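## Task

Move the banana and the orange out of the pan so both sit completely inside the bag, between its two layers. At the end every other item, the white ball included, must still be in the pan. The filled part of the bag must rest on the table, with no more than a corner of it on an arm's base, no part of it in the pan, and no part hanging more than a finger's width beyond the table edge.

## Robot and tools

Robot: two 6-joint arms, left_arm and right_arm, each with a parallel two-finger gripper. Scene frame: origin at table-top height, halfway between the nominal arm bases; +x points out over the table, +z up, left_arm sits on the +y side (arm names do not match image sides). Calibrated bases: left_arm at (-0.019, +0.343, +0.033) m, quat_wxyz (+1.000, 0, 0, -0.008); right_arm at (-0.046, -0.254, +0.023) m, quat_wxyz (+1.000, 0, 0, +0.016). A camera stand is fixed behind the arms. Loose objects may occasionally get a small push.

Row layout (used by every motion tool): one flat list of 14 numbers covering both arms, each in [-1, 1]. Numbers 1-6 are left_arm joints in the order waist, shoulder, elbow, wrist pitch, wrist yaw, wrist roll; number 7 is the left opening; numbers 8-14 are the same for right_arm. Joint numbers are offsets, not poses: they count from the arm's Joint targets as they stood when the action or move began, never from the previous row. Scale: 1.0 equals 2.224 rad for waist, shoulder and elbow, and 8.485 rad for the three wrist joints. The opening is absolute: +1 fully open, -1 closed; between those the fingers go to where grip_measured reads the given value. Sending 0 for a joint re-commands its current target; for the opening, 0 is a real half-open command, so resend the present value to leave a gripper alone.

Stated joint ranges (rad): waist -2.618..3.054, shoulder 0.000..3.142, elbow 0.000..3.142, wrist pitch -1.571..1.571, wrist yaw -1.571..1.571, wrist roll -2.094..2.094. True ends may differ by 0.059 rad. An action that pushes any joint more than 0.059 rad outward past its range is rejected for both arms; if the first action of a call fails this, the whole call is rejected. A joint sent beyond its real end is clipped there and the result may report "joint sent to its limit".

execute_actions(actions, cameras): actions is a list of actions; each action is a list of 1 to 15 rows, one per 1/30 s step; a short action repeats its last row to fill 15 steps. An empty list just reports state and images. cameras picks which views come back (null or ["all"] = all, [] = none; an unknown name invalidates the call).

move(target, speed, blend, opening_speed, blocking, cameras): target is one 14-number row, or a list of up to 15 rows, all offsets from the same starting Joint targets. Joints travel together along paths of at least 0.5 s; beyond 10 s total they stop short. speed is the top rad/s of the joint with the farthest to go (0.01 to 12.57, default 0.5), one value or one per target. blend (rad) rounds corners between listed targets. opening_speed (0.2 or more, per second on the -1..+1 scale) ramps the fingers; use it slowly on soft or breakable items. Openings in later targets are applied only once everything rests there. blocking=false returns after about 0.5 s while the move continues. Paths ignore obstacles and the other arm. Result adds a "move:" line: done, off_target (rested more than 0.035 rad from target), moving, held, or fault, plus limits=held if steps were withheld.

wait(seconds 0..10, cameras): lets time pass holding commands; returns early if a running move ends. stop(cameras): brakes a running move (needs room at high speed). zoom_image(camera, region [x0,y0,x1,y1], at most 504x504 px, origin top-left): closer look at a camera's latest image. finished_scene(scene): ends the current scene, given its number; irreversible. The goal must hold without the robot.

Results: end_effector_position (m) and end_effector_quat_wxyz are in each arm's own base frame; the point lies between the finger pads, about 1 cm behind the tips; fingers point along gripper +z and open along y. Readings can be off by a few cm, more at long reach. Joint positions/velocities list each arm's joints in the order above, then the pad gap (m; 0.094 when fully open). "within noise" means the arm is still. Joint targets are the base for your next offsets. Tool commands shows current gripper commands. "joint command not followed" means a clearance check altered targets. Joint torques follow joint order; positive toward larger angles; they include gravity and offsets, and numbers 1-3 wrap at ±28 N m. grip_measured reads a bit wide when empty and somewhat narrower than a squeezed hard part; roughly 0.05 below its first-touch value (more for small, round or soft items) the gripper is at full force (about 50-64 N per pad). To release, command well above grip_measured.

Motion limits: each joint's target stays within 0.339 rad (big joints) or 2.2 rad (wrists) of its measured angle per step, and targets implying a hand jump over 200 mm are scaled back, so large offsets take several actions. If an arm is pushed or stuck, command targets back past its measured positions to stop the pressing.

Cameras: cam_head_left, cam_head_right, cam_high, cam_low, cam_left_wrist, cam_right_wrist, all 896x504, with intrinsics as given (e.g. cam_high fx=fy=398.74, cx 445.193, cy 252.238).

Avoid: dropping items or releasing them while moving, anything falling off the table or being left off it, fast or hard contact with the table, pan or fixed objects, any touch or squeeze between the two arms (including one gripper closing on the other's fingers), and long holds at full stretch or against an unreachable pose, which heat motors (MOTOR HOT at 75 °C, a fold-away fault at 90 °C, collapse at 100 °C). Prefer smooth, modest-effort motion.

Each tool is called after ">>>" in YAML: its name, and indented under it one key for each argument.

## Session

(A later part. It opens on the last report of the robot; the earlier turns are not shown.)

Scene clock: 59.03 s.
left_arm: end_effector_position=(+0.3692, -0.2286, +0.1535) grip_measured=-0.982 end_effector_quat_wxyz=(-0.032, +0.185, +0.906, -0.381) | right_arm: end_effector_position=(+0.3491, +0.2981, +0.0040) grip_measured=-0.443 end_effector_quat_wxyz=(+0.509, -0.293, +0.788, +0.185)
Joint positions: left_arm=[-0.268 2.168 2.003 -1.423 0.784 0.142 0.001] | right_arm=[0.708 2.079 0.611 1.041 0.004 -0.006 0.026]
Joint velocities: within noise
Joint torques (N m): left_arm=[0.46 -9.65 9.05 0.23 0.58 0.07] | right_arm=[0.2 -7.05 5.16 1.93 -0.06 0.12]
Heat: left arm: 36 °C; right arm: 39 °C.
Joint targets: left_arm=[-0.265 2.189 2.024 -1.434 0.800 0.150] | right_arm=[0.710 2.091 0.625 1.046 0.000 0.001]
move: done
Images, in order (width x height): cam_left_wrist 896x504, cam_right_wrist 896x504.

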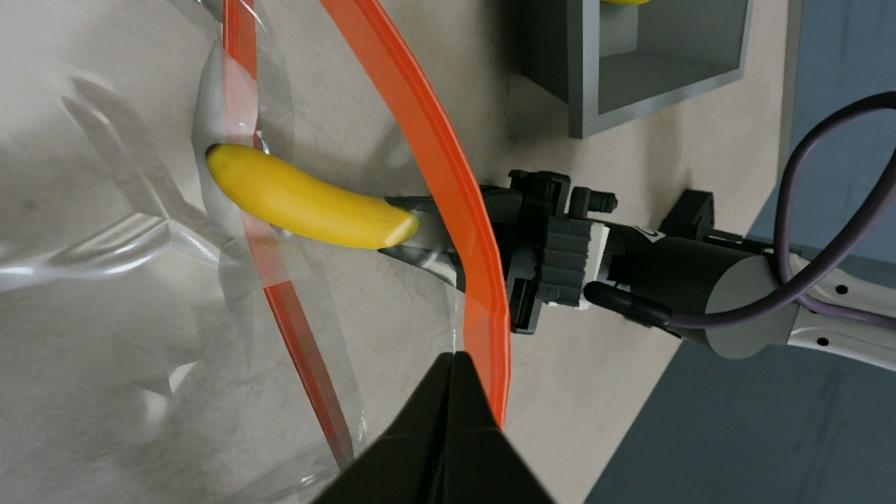

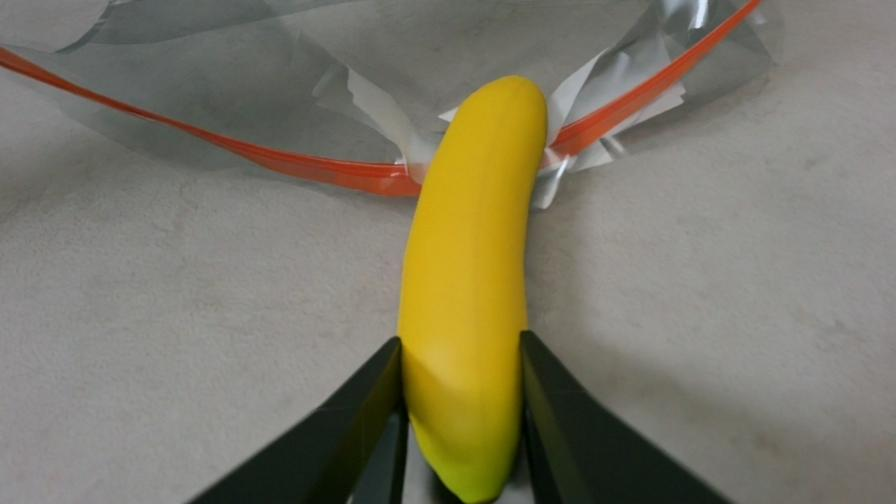

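>>> move:
  target:
    - [0,0,0,0,0,0,-1,0,-0.053,0.0007,-0.0119,0,0,-0.45]
    - [0,0,0,0,0,0,-1,0,0.0084,0.1071,-0.0259,0,0,-0.45]
    - [0,0,0,0,0,0,-1,0,0.0707,0.233,-0.0425,0,0,-0.45]
  speed: 0.5
  blend: [0.01,0.05,0]
  cameras: ["cam_left_wrist","cam_right_wrist","cam_low","cam_head_left"]

>>> zoom_image:
  camera: "cam_low"
  region: [340, 230, 560, 380]

Scene clock: 61.37 s.
left_arm: end_effector_position=(+0.3692, -0.2286, +0.1535) grip_measured=-0.982 end_effector_quat_wxyz=(-0.032, +0.185, +0.906, -0.381) | right_arm: end_effector_position=(+0.4327, +0.3697, +0.0233) grip_measured=-0.443 end_effector_quat_wxyz=(+0.505, -0.294, +0.791, +0.183)
Joint positions: left_arm=[-0.268 2.168 2.003 -1.423 0.784 0.142 0.001] | right_arm=[0.708 2.234 1.119 0.678 0.004 -0.006 0.026]
Joint velocities: within noise
Joint torques (N m): left_arm=[0.44 -9.62 9.03 0.23 0.58 0.07] | right_arm=[0.21 -9.68 7.88 1.96 -0.06 0.11]
Heat: left arm: 36 °C; right arm: 39 °C.
Joint targets: left_arm=[-0.265 2.189 2.024 -1.434 0.800 0.150] | right_arm=[0.710 2.248 1.143 0.685 0.000 0.001]
move: done
Images, in order (width x height): cam_head_left 896x504, cam_low 896x504, cam_left_wrist 896x504, cam_right_wrist 896x504.

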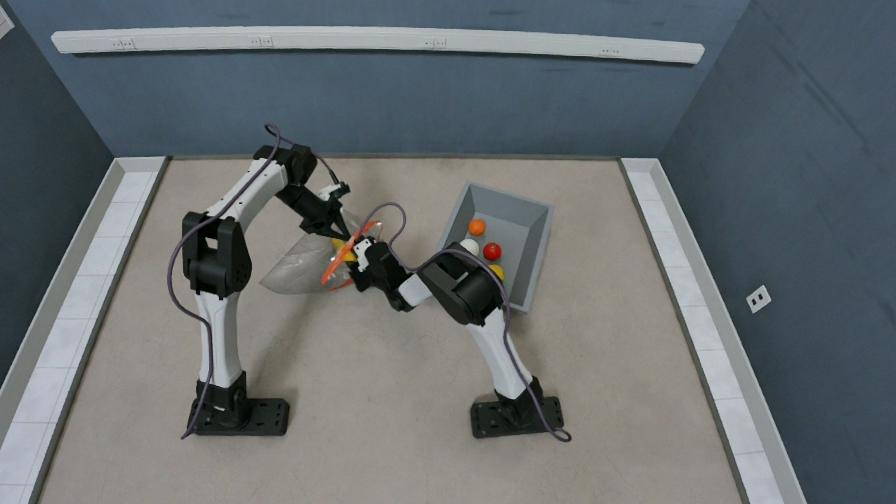

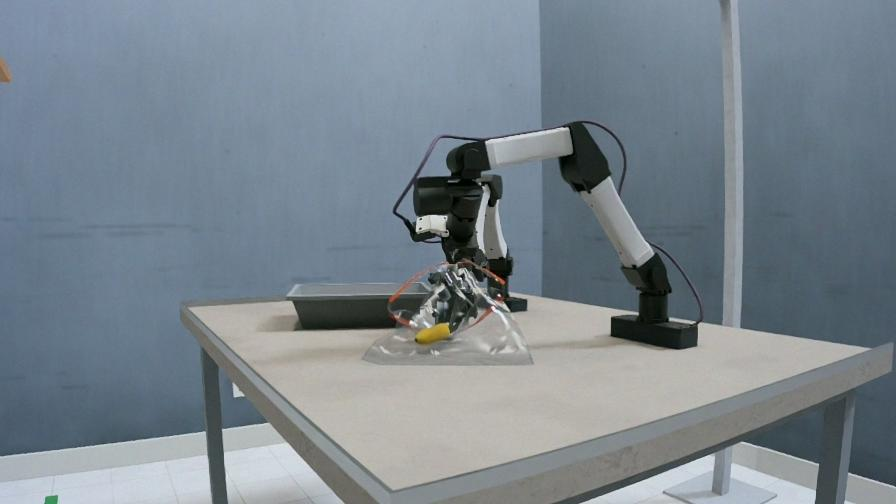

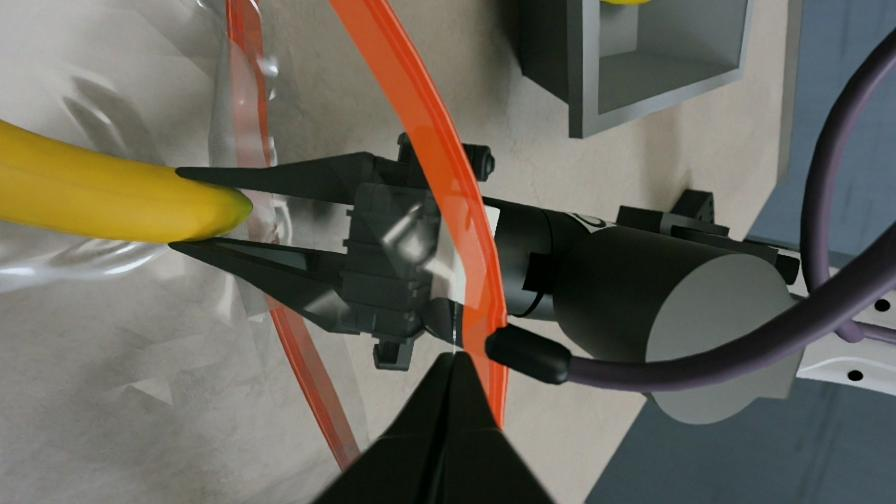

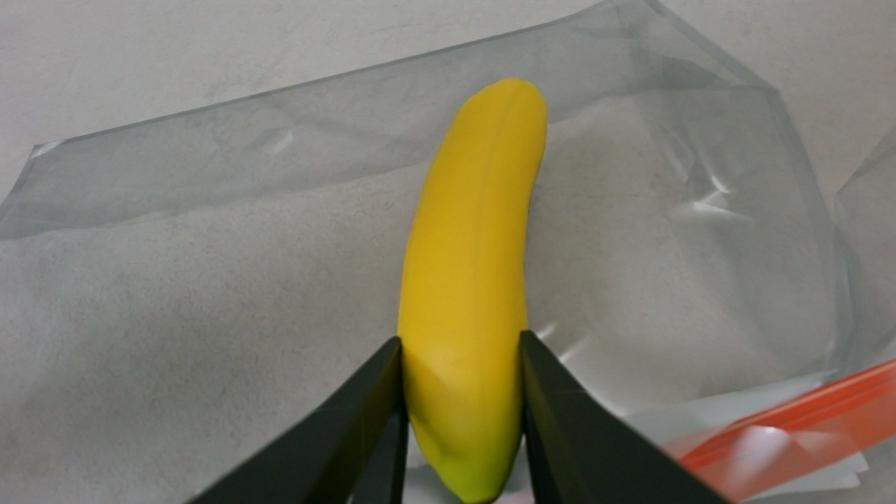

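Scaled by 2.291 from the camera's 896x504 image, which has a finer 1280x720 frame.

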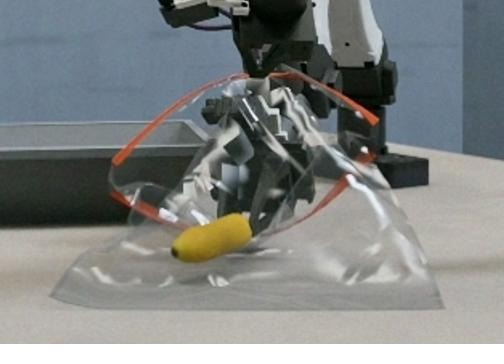

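>>> move:
  target:
    - [0,0,0,0,0,0,-1,0,0.0459,0.0926,-0.0122,0,0,-0.45]
    - [0,0,0,0,0,0,-1,0,0.0722,0.0922,-0.0052,0,0,-0.45]
    - [0,0,0,0,0,0,-1,0,0.0722,0.0922,-0.0052,0,0,-0.1]
  speed: 0.5
  blend: [0.01,0,0]
  opening_speed: 1
  cameras: ["cam_left_wrist","cam_right_wrist","cam_low"]

>>> zoom_image:
  camera: "cam_low"
  region: [340, 230, 560, 380]

Scene clock: 64.47 s.
left_arm: end_effector_position=(+0.3692, -0.2286, +0.1535) grip_measured=-0.982 end_effector_quat_wxyz=(-0.032, +0.185, +0.906, -0.381) | right_arm: end_effector_position=(+0.4644, +0.3968, +0.0052) grip_measured=-0.101 end_effector_quat_wxyz=(+0.508, -0.293, +0.789, +0.184)
Joint positions: left_arm=[-0.268 2.168 2.003 -1.423 0.784 0.142 0.001] | right_arm=[0.708 2.394 1.332 0.633 0.004 -0.006 0.042]
Joint velocities: within noise
Joint torques (N m): left_arm=[0.43 -9.63 9.05 0.25 0.6 0.08] | right_arm=[0.17 -10.86 7.42 1.97 -0.06 0.11]
Heat: left arm: 36 °C; right arm: 40 °C.
Joint targets: left_arm=[-0.265 2.189 2.024 -1.434 0.800 0.150] | right_arm=[0.710 2.409 1.348 0.641 0.000 0.001]
move: done
Images, in order (width x height): cam_low 896x504, cam_left_wrist 896x504, cam_right_wrist 896x504.

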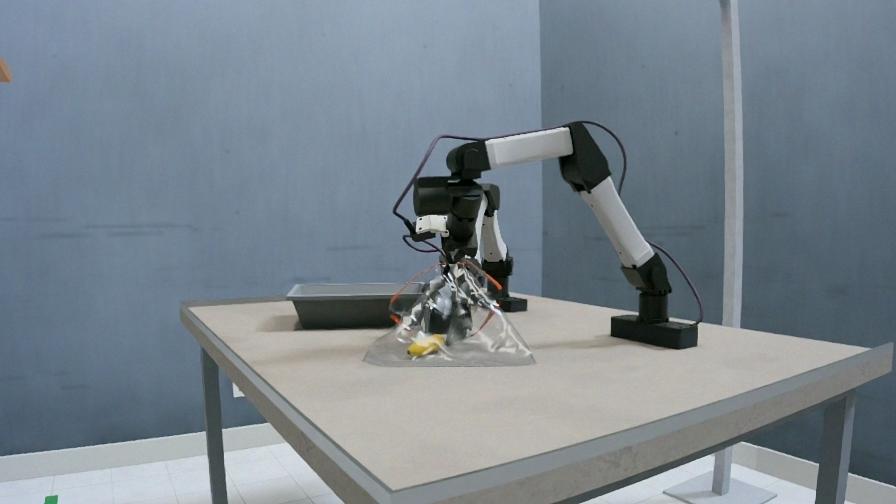

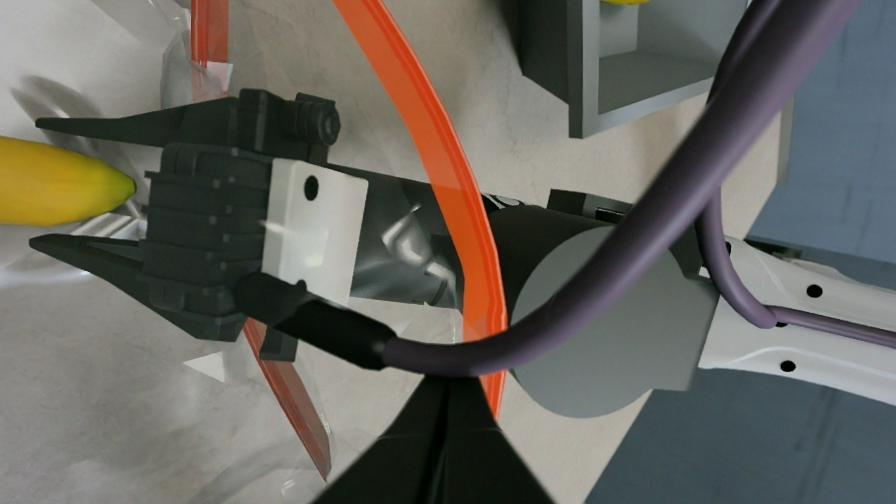

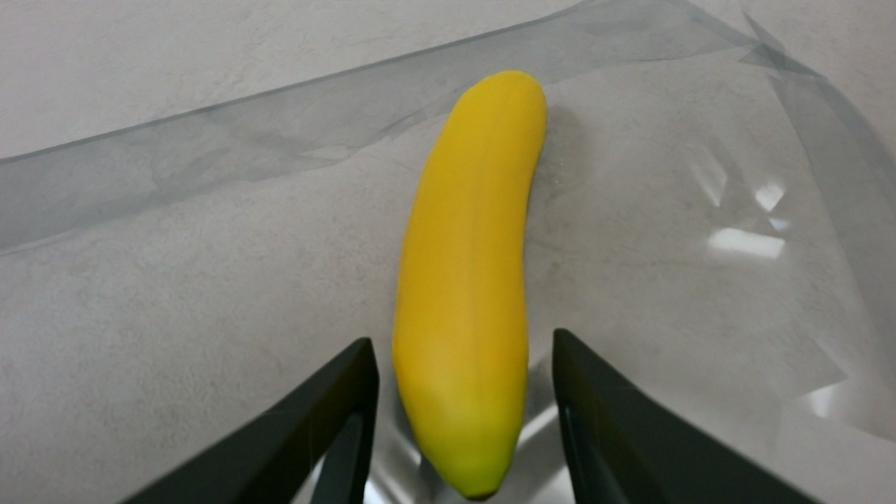

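Scaled by 2.291 from the camera's 896x504 image, which has a finer 1280x720 frame.

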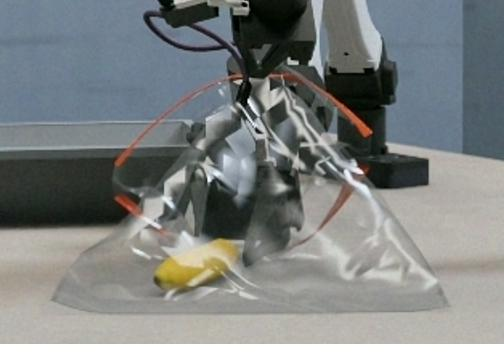

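>>> move:
  target:
    - [0,0,0,0,0,0,-1,0,-0.0723,-0.0921,0.0052,0,0,-0.1]
    - [0,0,0,0,0,0,-1,0,-0.127,-0.187,0.0157,0,0,-0.1]
    - [0,0,0,0,0,0,-1,0,-0.2483,-0.3963,0.0388,0,0,-0.1]
    - [0,0,0,0,0,0,-1,0,-0.4787,-0.1035,-0.149,0,0,-0.1]
    - [0,0,0,0,0,0,-1,-0.2833,-0.1609,0.3518,-0.2381,0,0,-0.1]
  speed: [0.7,0.7,0.8,1.3,1.3]
  blend: [0.05,0.05,0.05,0.1,0]
  cameras: ["cam_left_wrist","cam_right_wrist","cam_low","cam_head_left"]

Scene clock: 69.27 s.
left_arm: end_effector_position=(+0.3691, -0.2286, +0.1535) grip_measured=-0.982 end_effector_quat_wxyz=(-0.032, +0.185, +0.905, -0.381) | right_arm: end_effector_position=(+0.4423, +0.0332, +0.1839) grip_measured=-0.101 end_effector_quat_wxyz=(+0.128, -0.040, +0.991, +0.004)
Joint positions: left_arm=[-0.268 2.168 2.003 -1.424 0.784 0.142 0.001] | right_arm=[0.075 2.042 2.104 -1.376 0.001 -0.005 0.042]
Joint velocities: within noise
Joint torques (N m): left_arm=[0.46 -9.62 9.02 0.24 0.58 0.07] | right_arm=[0.44 -9.4 8.87 0.77 -0.03 0.11]
Heat: left arm: 37 °C; right arm: 40 °C.
Joint targets: left_arm=[-0.265 2.189 2.024 -1.434 0.800 0.150] | right_arm=[0.080 2.051 2.131 -1.379 0.000 0.001]
move: done
Images, in order (width x height): cam_head_left 896x504, cam_low 896x504, cam_left_wrist 896x504, cam_right_wrist 896x504.

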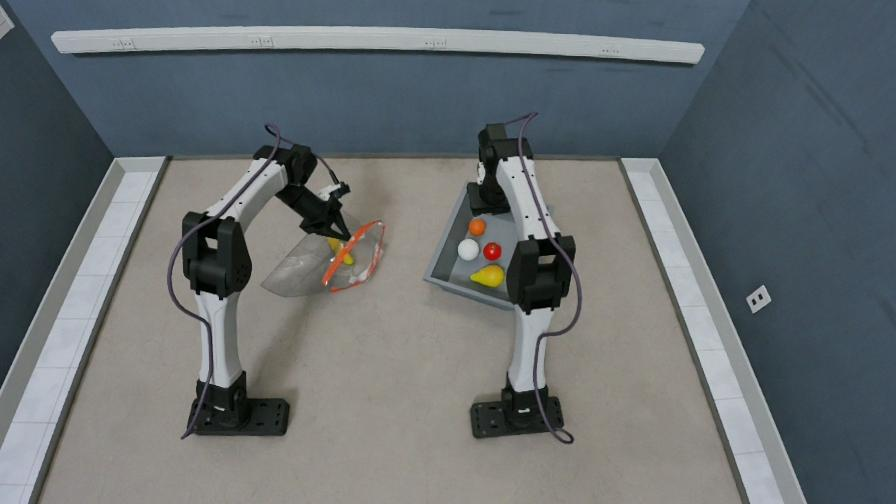

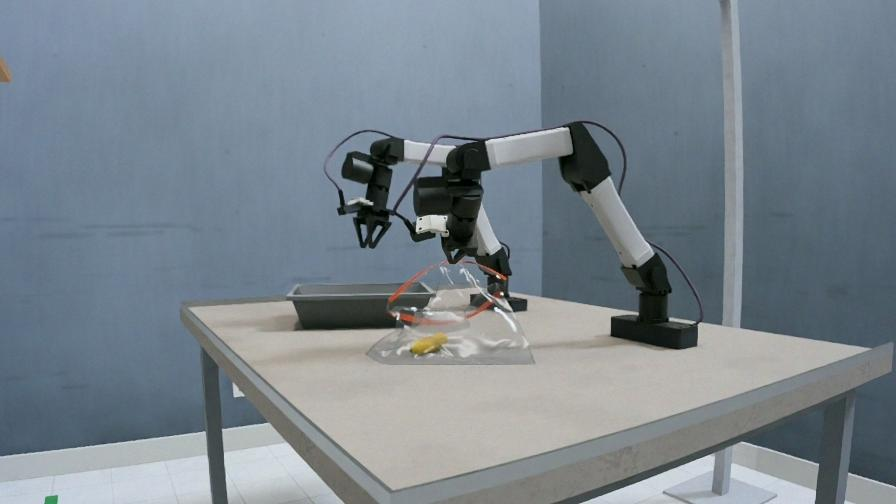

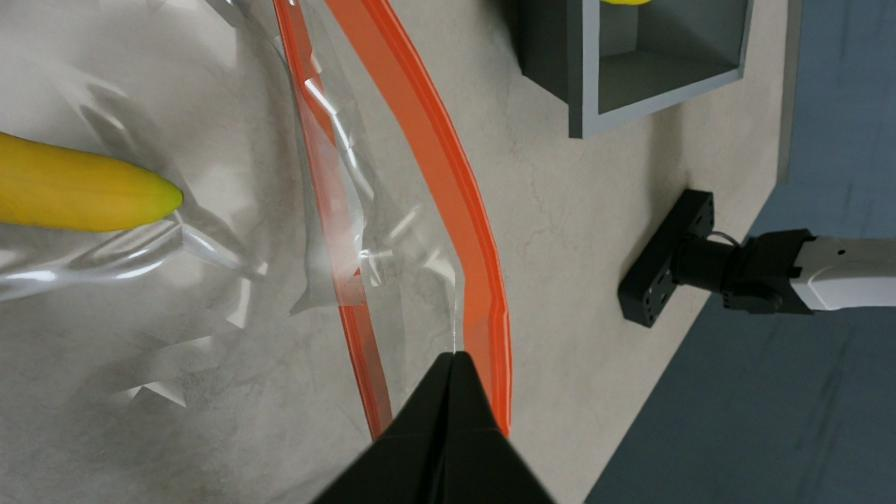

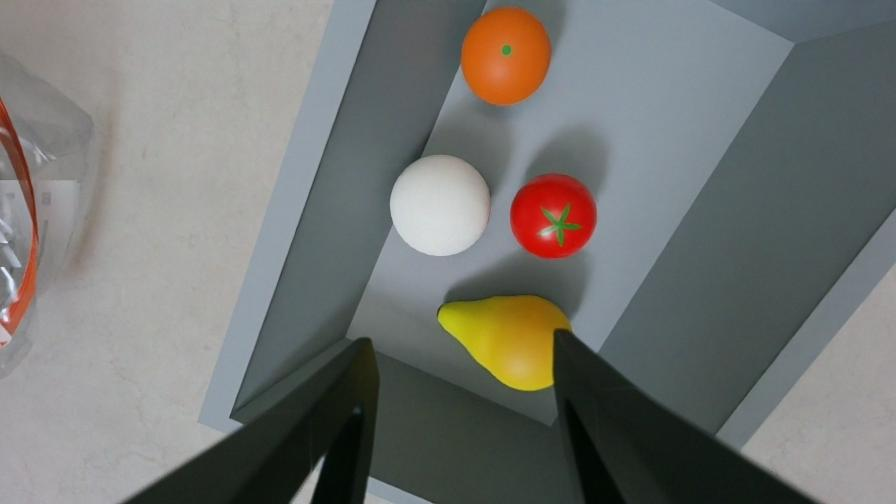

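>>> move:
  target: [0,0,0,0,0,0,-1,-0.0144,0.1054,0.0007,0.0332,0,0.2297,0.35]
  speed: 1.6
  cameras: ["cam_right_wrist","cam_head_right","cam_high","cam_low"]

>>> zoom_image:
  camera: "cam_high"
  region: [380, 140, 600, 300]

Scene clock: 72.97 s.
left_arm: end_effector_position=(+0.3691, -0.2286, +0.1535) grip_measured=-0.982 end_effector_quat_wxyz=(-0.032, +0.185, +0.905, -0.381) | right_arm: end_effector_position=(+0.5134, +0.0278, +0.0965) grip_measured=+0.349 end_effector_quat_wxyz=(+0.080, +0.801, +0.580, +0.123)
Joint positions: left_arm=[-0.268 2.168 2.003 -1.424 0.784 0.142 0.001] | right_arm=[0.054 2.273 2.107 -1.11 0.001 1.942 0.063]
Joint velocities: within noise
Joint torques (N m): left_arm=[0.44 -9.59 9.02 0.24 0.58 0.07] | right_arm=[-0.62 -11 8.96 0.86 0.01 0.1]
Heat: left arm: 37 °C; right arm: 41 °C.
Joint targets: left_arm=[-0.265 2.189 2.024 -1.434 0.800 0.150] | right_arm=[0.048 2.286 2.132 -1.097 0.000 1.950]
move: done
Images, in order (width x height): cam_head_right 896x504, cam_high 896x504, cam_low 896x504, cam_right_wrist 896x504.

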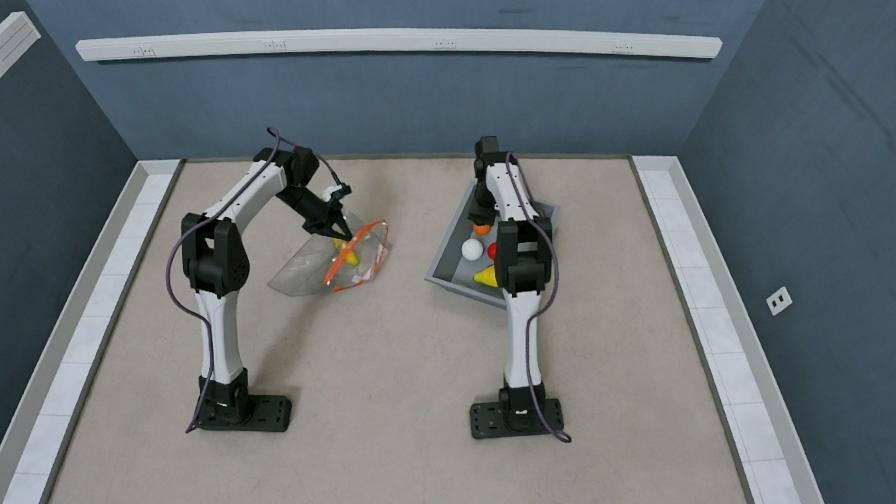

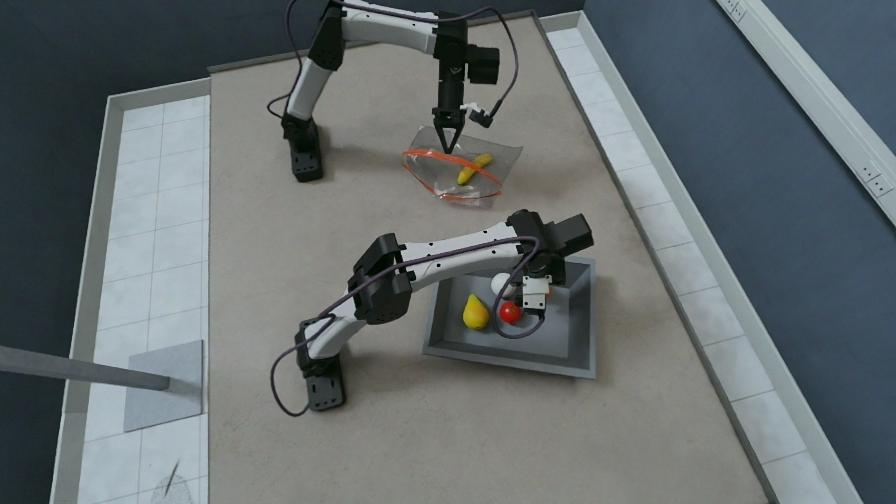

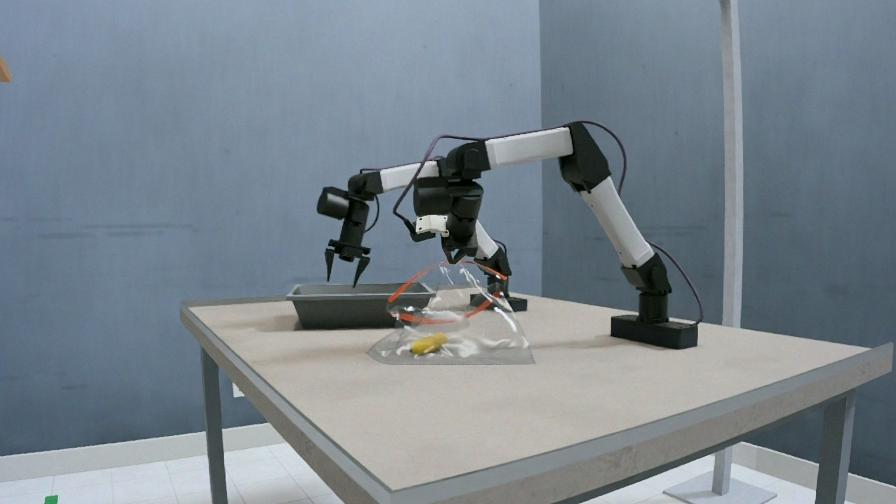

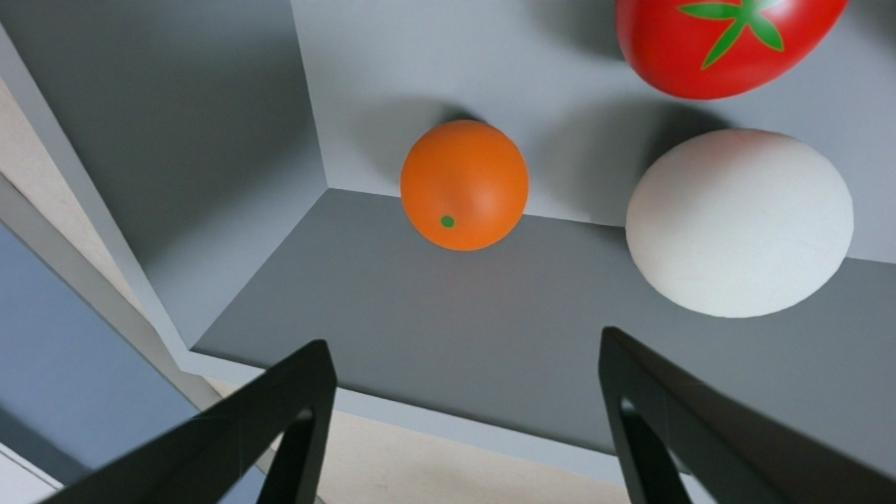

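Scaled by 2.291 from the camera's 896x504 image, which has a finer 1280x720 frame.

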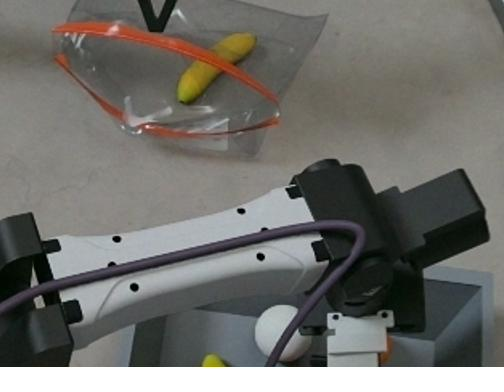

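>>> move:
  target:
    - [0,0,0,0,0,0,-1,0,0.067,-0.0295,0.0254,0,0,0.35]
    - [0,0,0,0,0,0,-1,0,0.067,-0.0295,0.0254,0,0,-0.1]
  speed: 0.5
  opening_speed: 0.8
  cameras: ["cam_right_wrist","cam_high"]

Scene clock: 75.47 s.
left_arm: end_effector_position=(+0.3691, -0.2286, +0.1535) grip_measured=-0.982 end_effector_quat_wxyz=(-0.032, +0.185, +0.905, -0.381) | right_arm: end_effector_position=(+0.5447, +0.0295, +0.0166) grip_measured=-0.097 end_effector_quat_wxyz=(+0.083, +0.801, +0.579, +0.129)
Joint positions: left_arm=[-0.268 2.168 2.003 -1.424 0.784 0.142 0.001] | right_arm=[0.054 2.432 2.063 -0.894 0.001 1.943 0.042]
Joint velocities: within noise
Joint torques (N m): left_arm=[0.46 -9.66 9.07 0.26 0.59 0.07] | right_arm=[-0.61 -12.96 6.83 0.88 0.01 0.11]
Heat: left arm: 37 °C; right arm: 41 °C.
Joint targets: left_arm=[-0.265 2.189 2.024 -1.434 0.800 0.150] | right_arm=[0.048 2.434 2.067 -0.882 0.000 1.950]
move: done
Images, in order (width x height): cam_high 896x504, cam_right_wrist 896x504.

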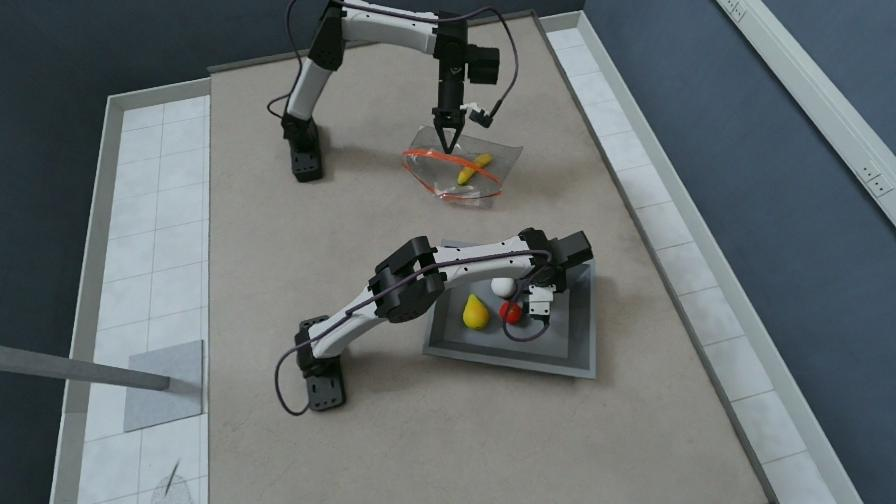

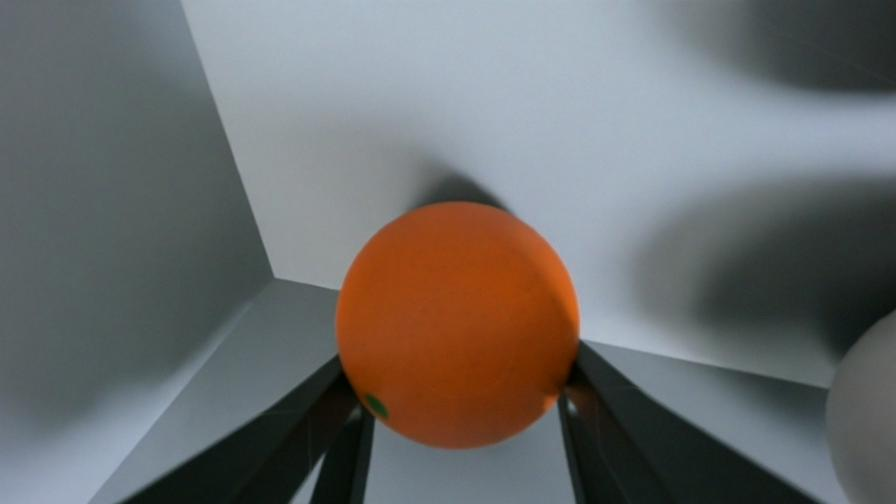

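>>> move:
  target:
    - [0,0,0,0,0,0,-1,0,-0.0346,0.1564,-0.0502,0,0,-0.12]
    - [0,0,0,0,0,0,-1,0.3381,-0.4899,-0.4268,0.0305,0,-0.2297,-0.12]
    - [0,0,0,0,0,0,-1,0.3381,-0.305,-0.7128,0.2046,0,-0.2297,-0.12]
  speed: [0.5,1.4,1.1]
  blend: [0.03,0.05,0]
  cameras: ["cam_left_wrist","cam_right_wrist","cam_low","cam_head_left"]

>>> zoom_image:
  camera: "cam_low"
  region: [340, 230, 560, 380]

Scene clock: 81.57 s.
left_arm: end_effector_position=(+0.3691, -0.2286, +0.1535) grip_measured=-0.982 end_effector_quat_wxyz=(-0.032, +0.185, +0.905, -0.381) | right_arm: end_effector_position=(+0.2961, +0.3009, +0.0529) grip_measured=-0.116 end_effector_quat_wxyz=(+0.495, -0.323, +0.779, +0.210)
Joint positions: left_arm=[-0.268 2.168 2.003 -1.424 0.784 0.142 0.001] | right_arm=[0.794 1.748 0.482 0.83 0 0.008 0.042]
Joint velocities: within noise
Joint torques (N m): left_arm=[0.44 -9.63 9.05 0.24 0.59 0.08] | right_arm=[0.62 -5.7 4.83 2.13 -0.03 -0.04]
Heat: left arm: 38 °C; right arm: 43 °C.
Joint targets: left_arm=[-0.265 2.189 2.024 -1.434 0.800 0.150] | right_arm=[0.800 1.756 0.481 0.854 0.000 0.001]
move: done
Images, in order (width x height): cam_head_left 896x504, cam_low 896x504, cam_left_wrist 896x504, cam_right_wrist 896x504.

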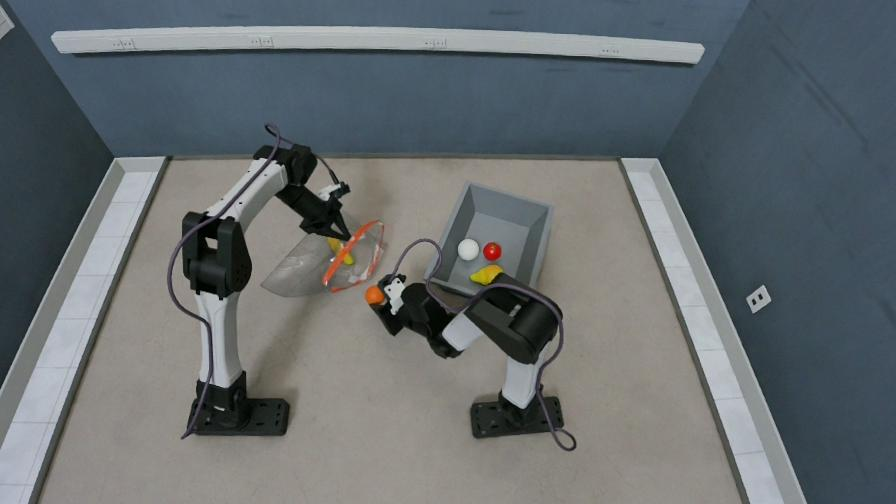

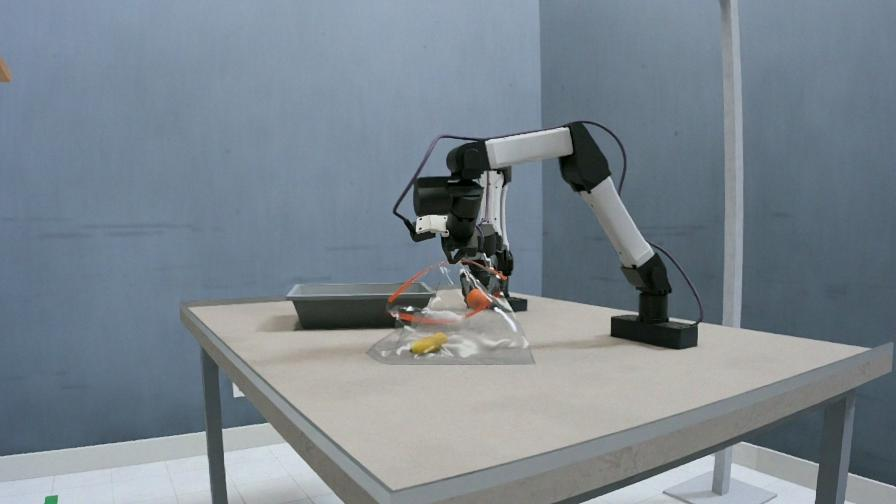

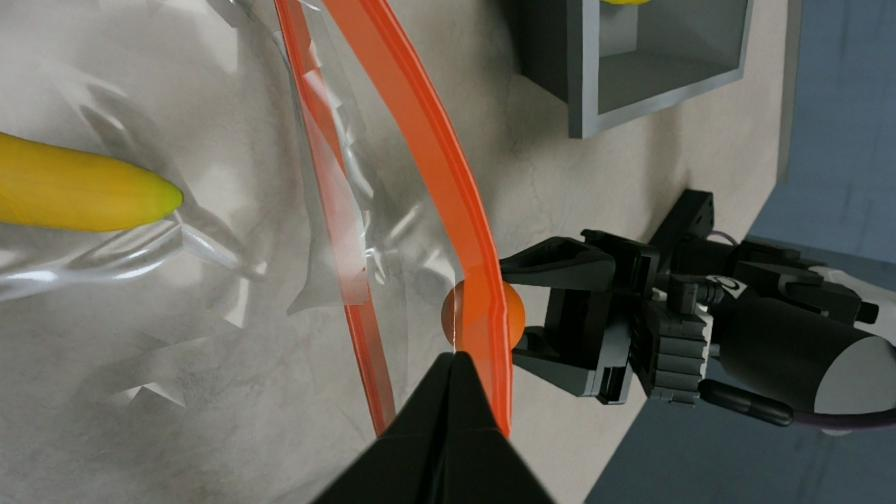

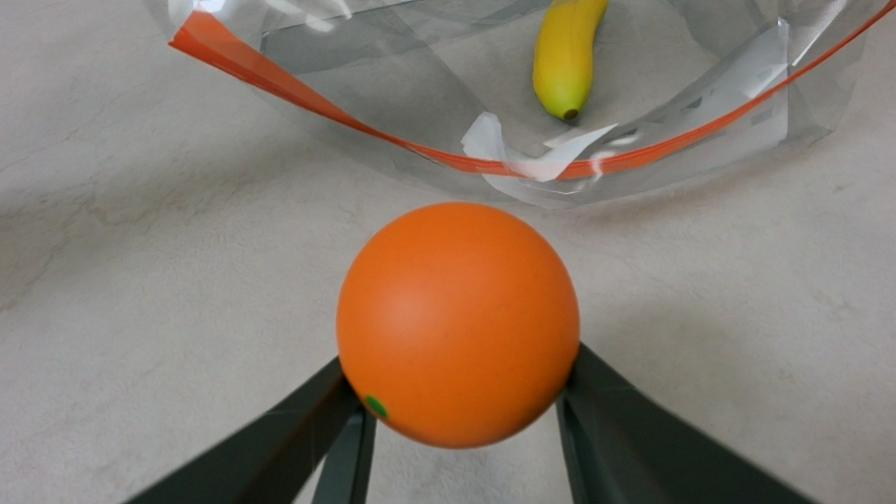

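Scaled by 2.291 from the camera's 896x504 image, which has a finer 1280x720 frame.

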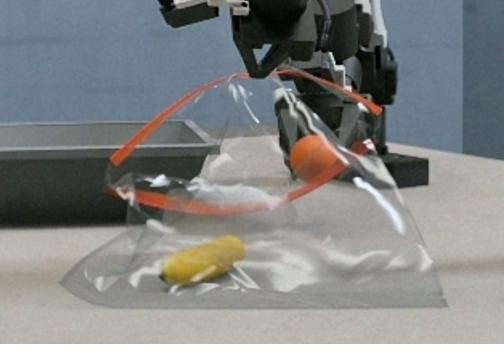

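>>> move:
  target:
    - [0,0,0,0,0,0,-1,-0.027,0.0844,0.1293,-0.0116,0,0,-0.12]
    - [0,0,0,0,0,0,-1,-0.027,0.1617,0.2141,-0.0136,0,0,-0.12]
  speed: 0.5
  blend: [0.05,0]
  cameras: ["cam_left_wrist","cam_right_wrist","cam_low"]

>>> zoom_image:
  camera: "cam_low"
  region: [340, 230, 560, 380]

Scene clock: 87.67 s.
left_arm: end_effector_position=(+0.3691, -0.2286, +0.1535) grip_measured=-0.982 end_effector_quat_wxyz=(-0.032, +0.185, +0.905, -0.381) | right_arm: end_effector_position=(+0.3890, +0.3591, +0.0331) grip_measured=-0.116 end_effector_quat_wxyz=(+0.499, -0.304, +0.787, +0.197)
Joint positions: left_arm=[-0.268 2.168 2.003 -1.424 0.784 0.142 0.001] | right_arm=[0.746 2.104 0.933 0.733 0 0.008 0.042]
Joint velocities: within noise
Joint torques (N m): left_arm=[0.46 -9.59 9.09 0.25 0.58 0.06] | right_arm=[-0.5 -8.77 7.65 1.95 -0.03 -0.04]
Heat: left arm: 38 °C; right arm: 42 °C.
Joint targets: left_arm=[-0.265 2.189 2.024 -1.434 0.800 0.150] | right_arm=[0.740 2.116 0.957 0.739 0.000 0.001]
move: done
Images, in order (width x height): cam_low 896x504, cam_left_wrist 896x504, cam_right_wrist 896x504.

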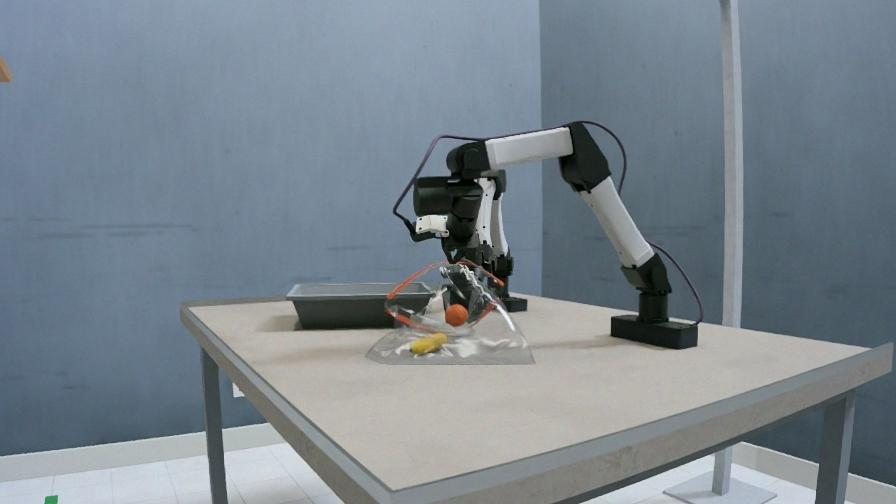

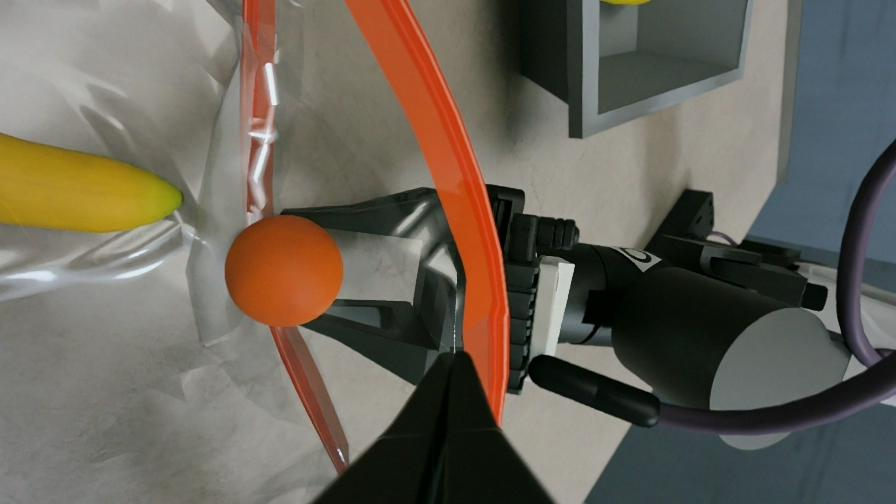

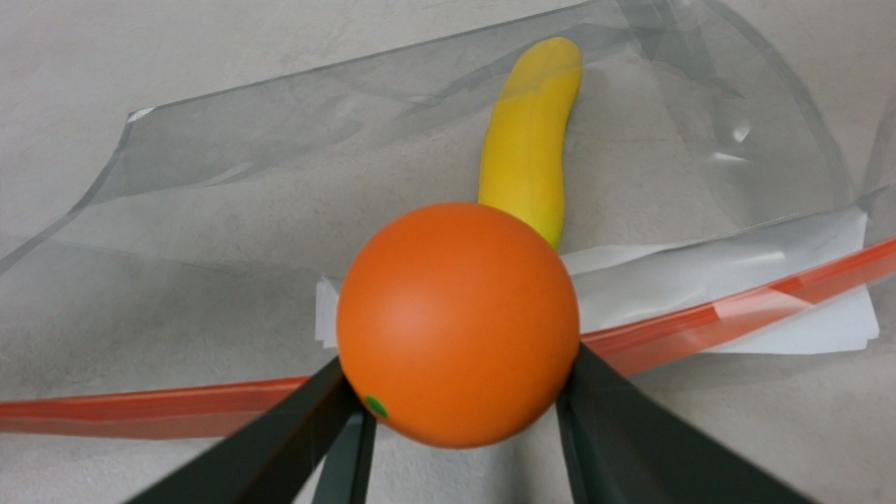

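Scaled by 2.291 from the camera's 896x504 image, which has a finer 1280x720 frame.

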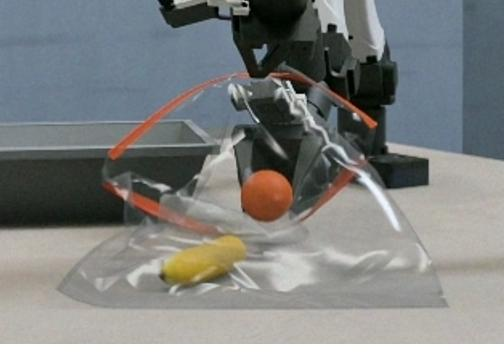

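>>> move:
  target:
    - [0,0,0,0,0,0,-1,0.0225,0.0571,0.095,-0.0085,0,0,-0.12]
    - [0,0,0,0,0,0,-1,0.0315,0.1358,0.1879,-0.0146,0,0,-0.12]
    - [0,0,0,0,0,0,-1,0.0315,0.1358,0.1879,-0.0146,0,0,0.2]
  speed: 0.5
  blend: [0.03,0,0]
  opening_speed: 0.8
  cameras: ["cam_left_wrist","cam_right_wrist","cam_low"]

>>> zoom_image:
  camera: "cam_low"
  region: [340, 230, 560, 380]

Scene clock: 90.13 s.
left_arm: end_effector_position=(+0.3691, -0.2286, +0.1537) grip_measured=-0.982 end_effector_quat_wxyz=(-0.032, +0.185, +0.905, -0.381) | right_arm: end_effector_position=(+0.4265, +0.4412, +0.0037) grip_measured=+0.198 end_effector_quat_wxyz=(+0.494, -0.326, +0.778, +0.212)
Joint positions: left_arm=[-0.268 2.168 2.004 -1.424 0.784 0.142 0.001] | right_arm=[0.802 2.402 1.352 0.614 0 0.008 0.056]
Joint velocities: within noise
Joint torques (N m): left_arm=[0.46 -9.61 9.01 0.25 0.58 0.07] | right_arm=[0.76 -10.95 8.09 1.89 -0.02 -0.04]
Heat: left arm: 38 °C; right arm: 42 °C.
Joint targets: left_arm=[-0.265 2.189 2.024 -1.434 0.800 0.150] | right_arm=[0.810 2.418 1.375 0.615 0.000 0.001]
move: done
Images, in order (width x height): cam_low 896x504, cam_left_wrist 896x504, cam_right_wrist 896x504.

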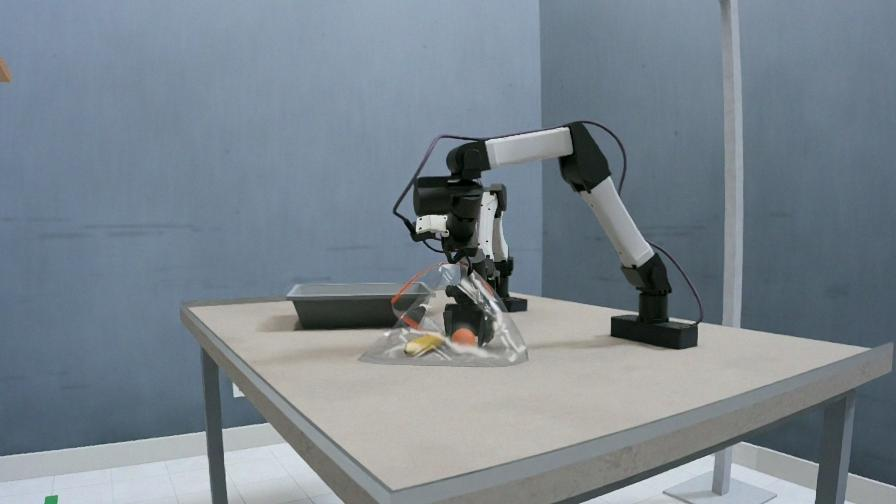

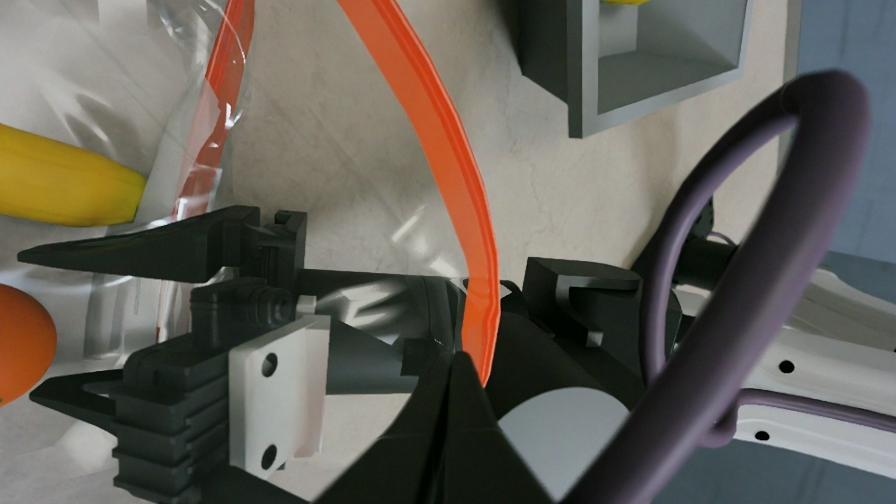

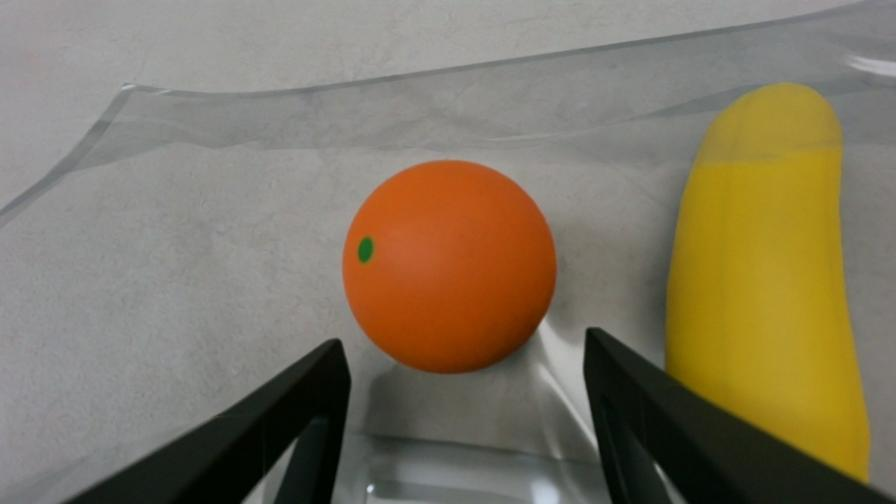

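Scaled by 2.291 from the camera's 896x504 image, which has a finer 1280x720 frame.

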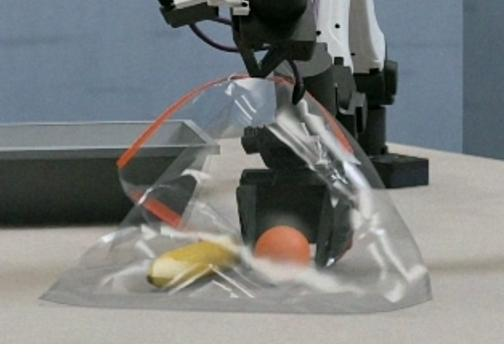

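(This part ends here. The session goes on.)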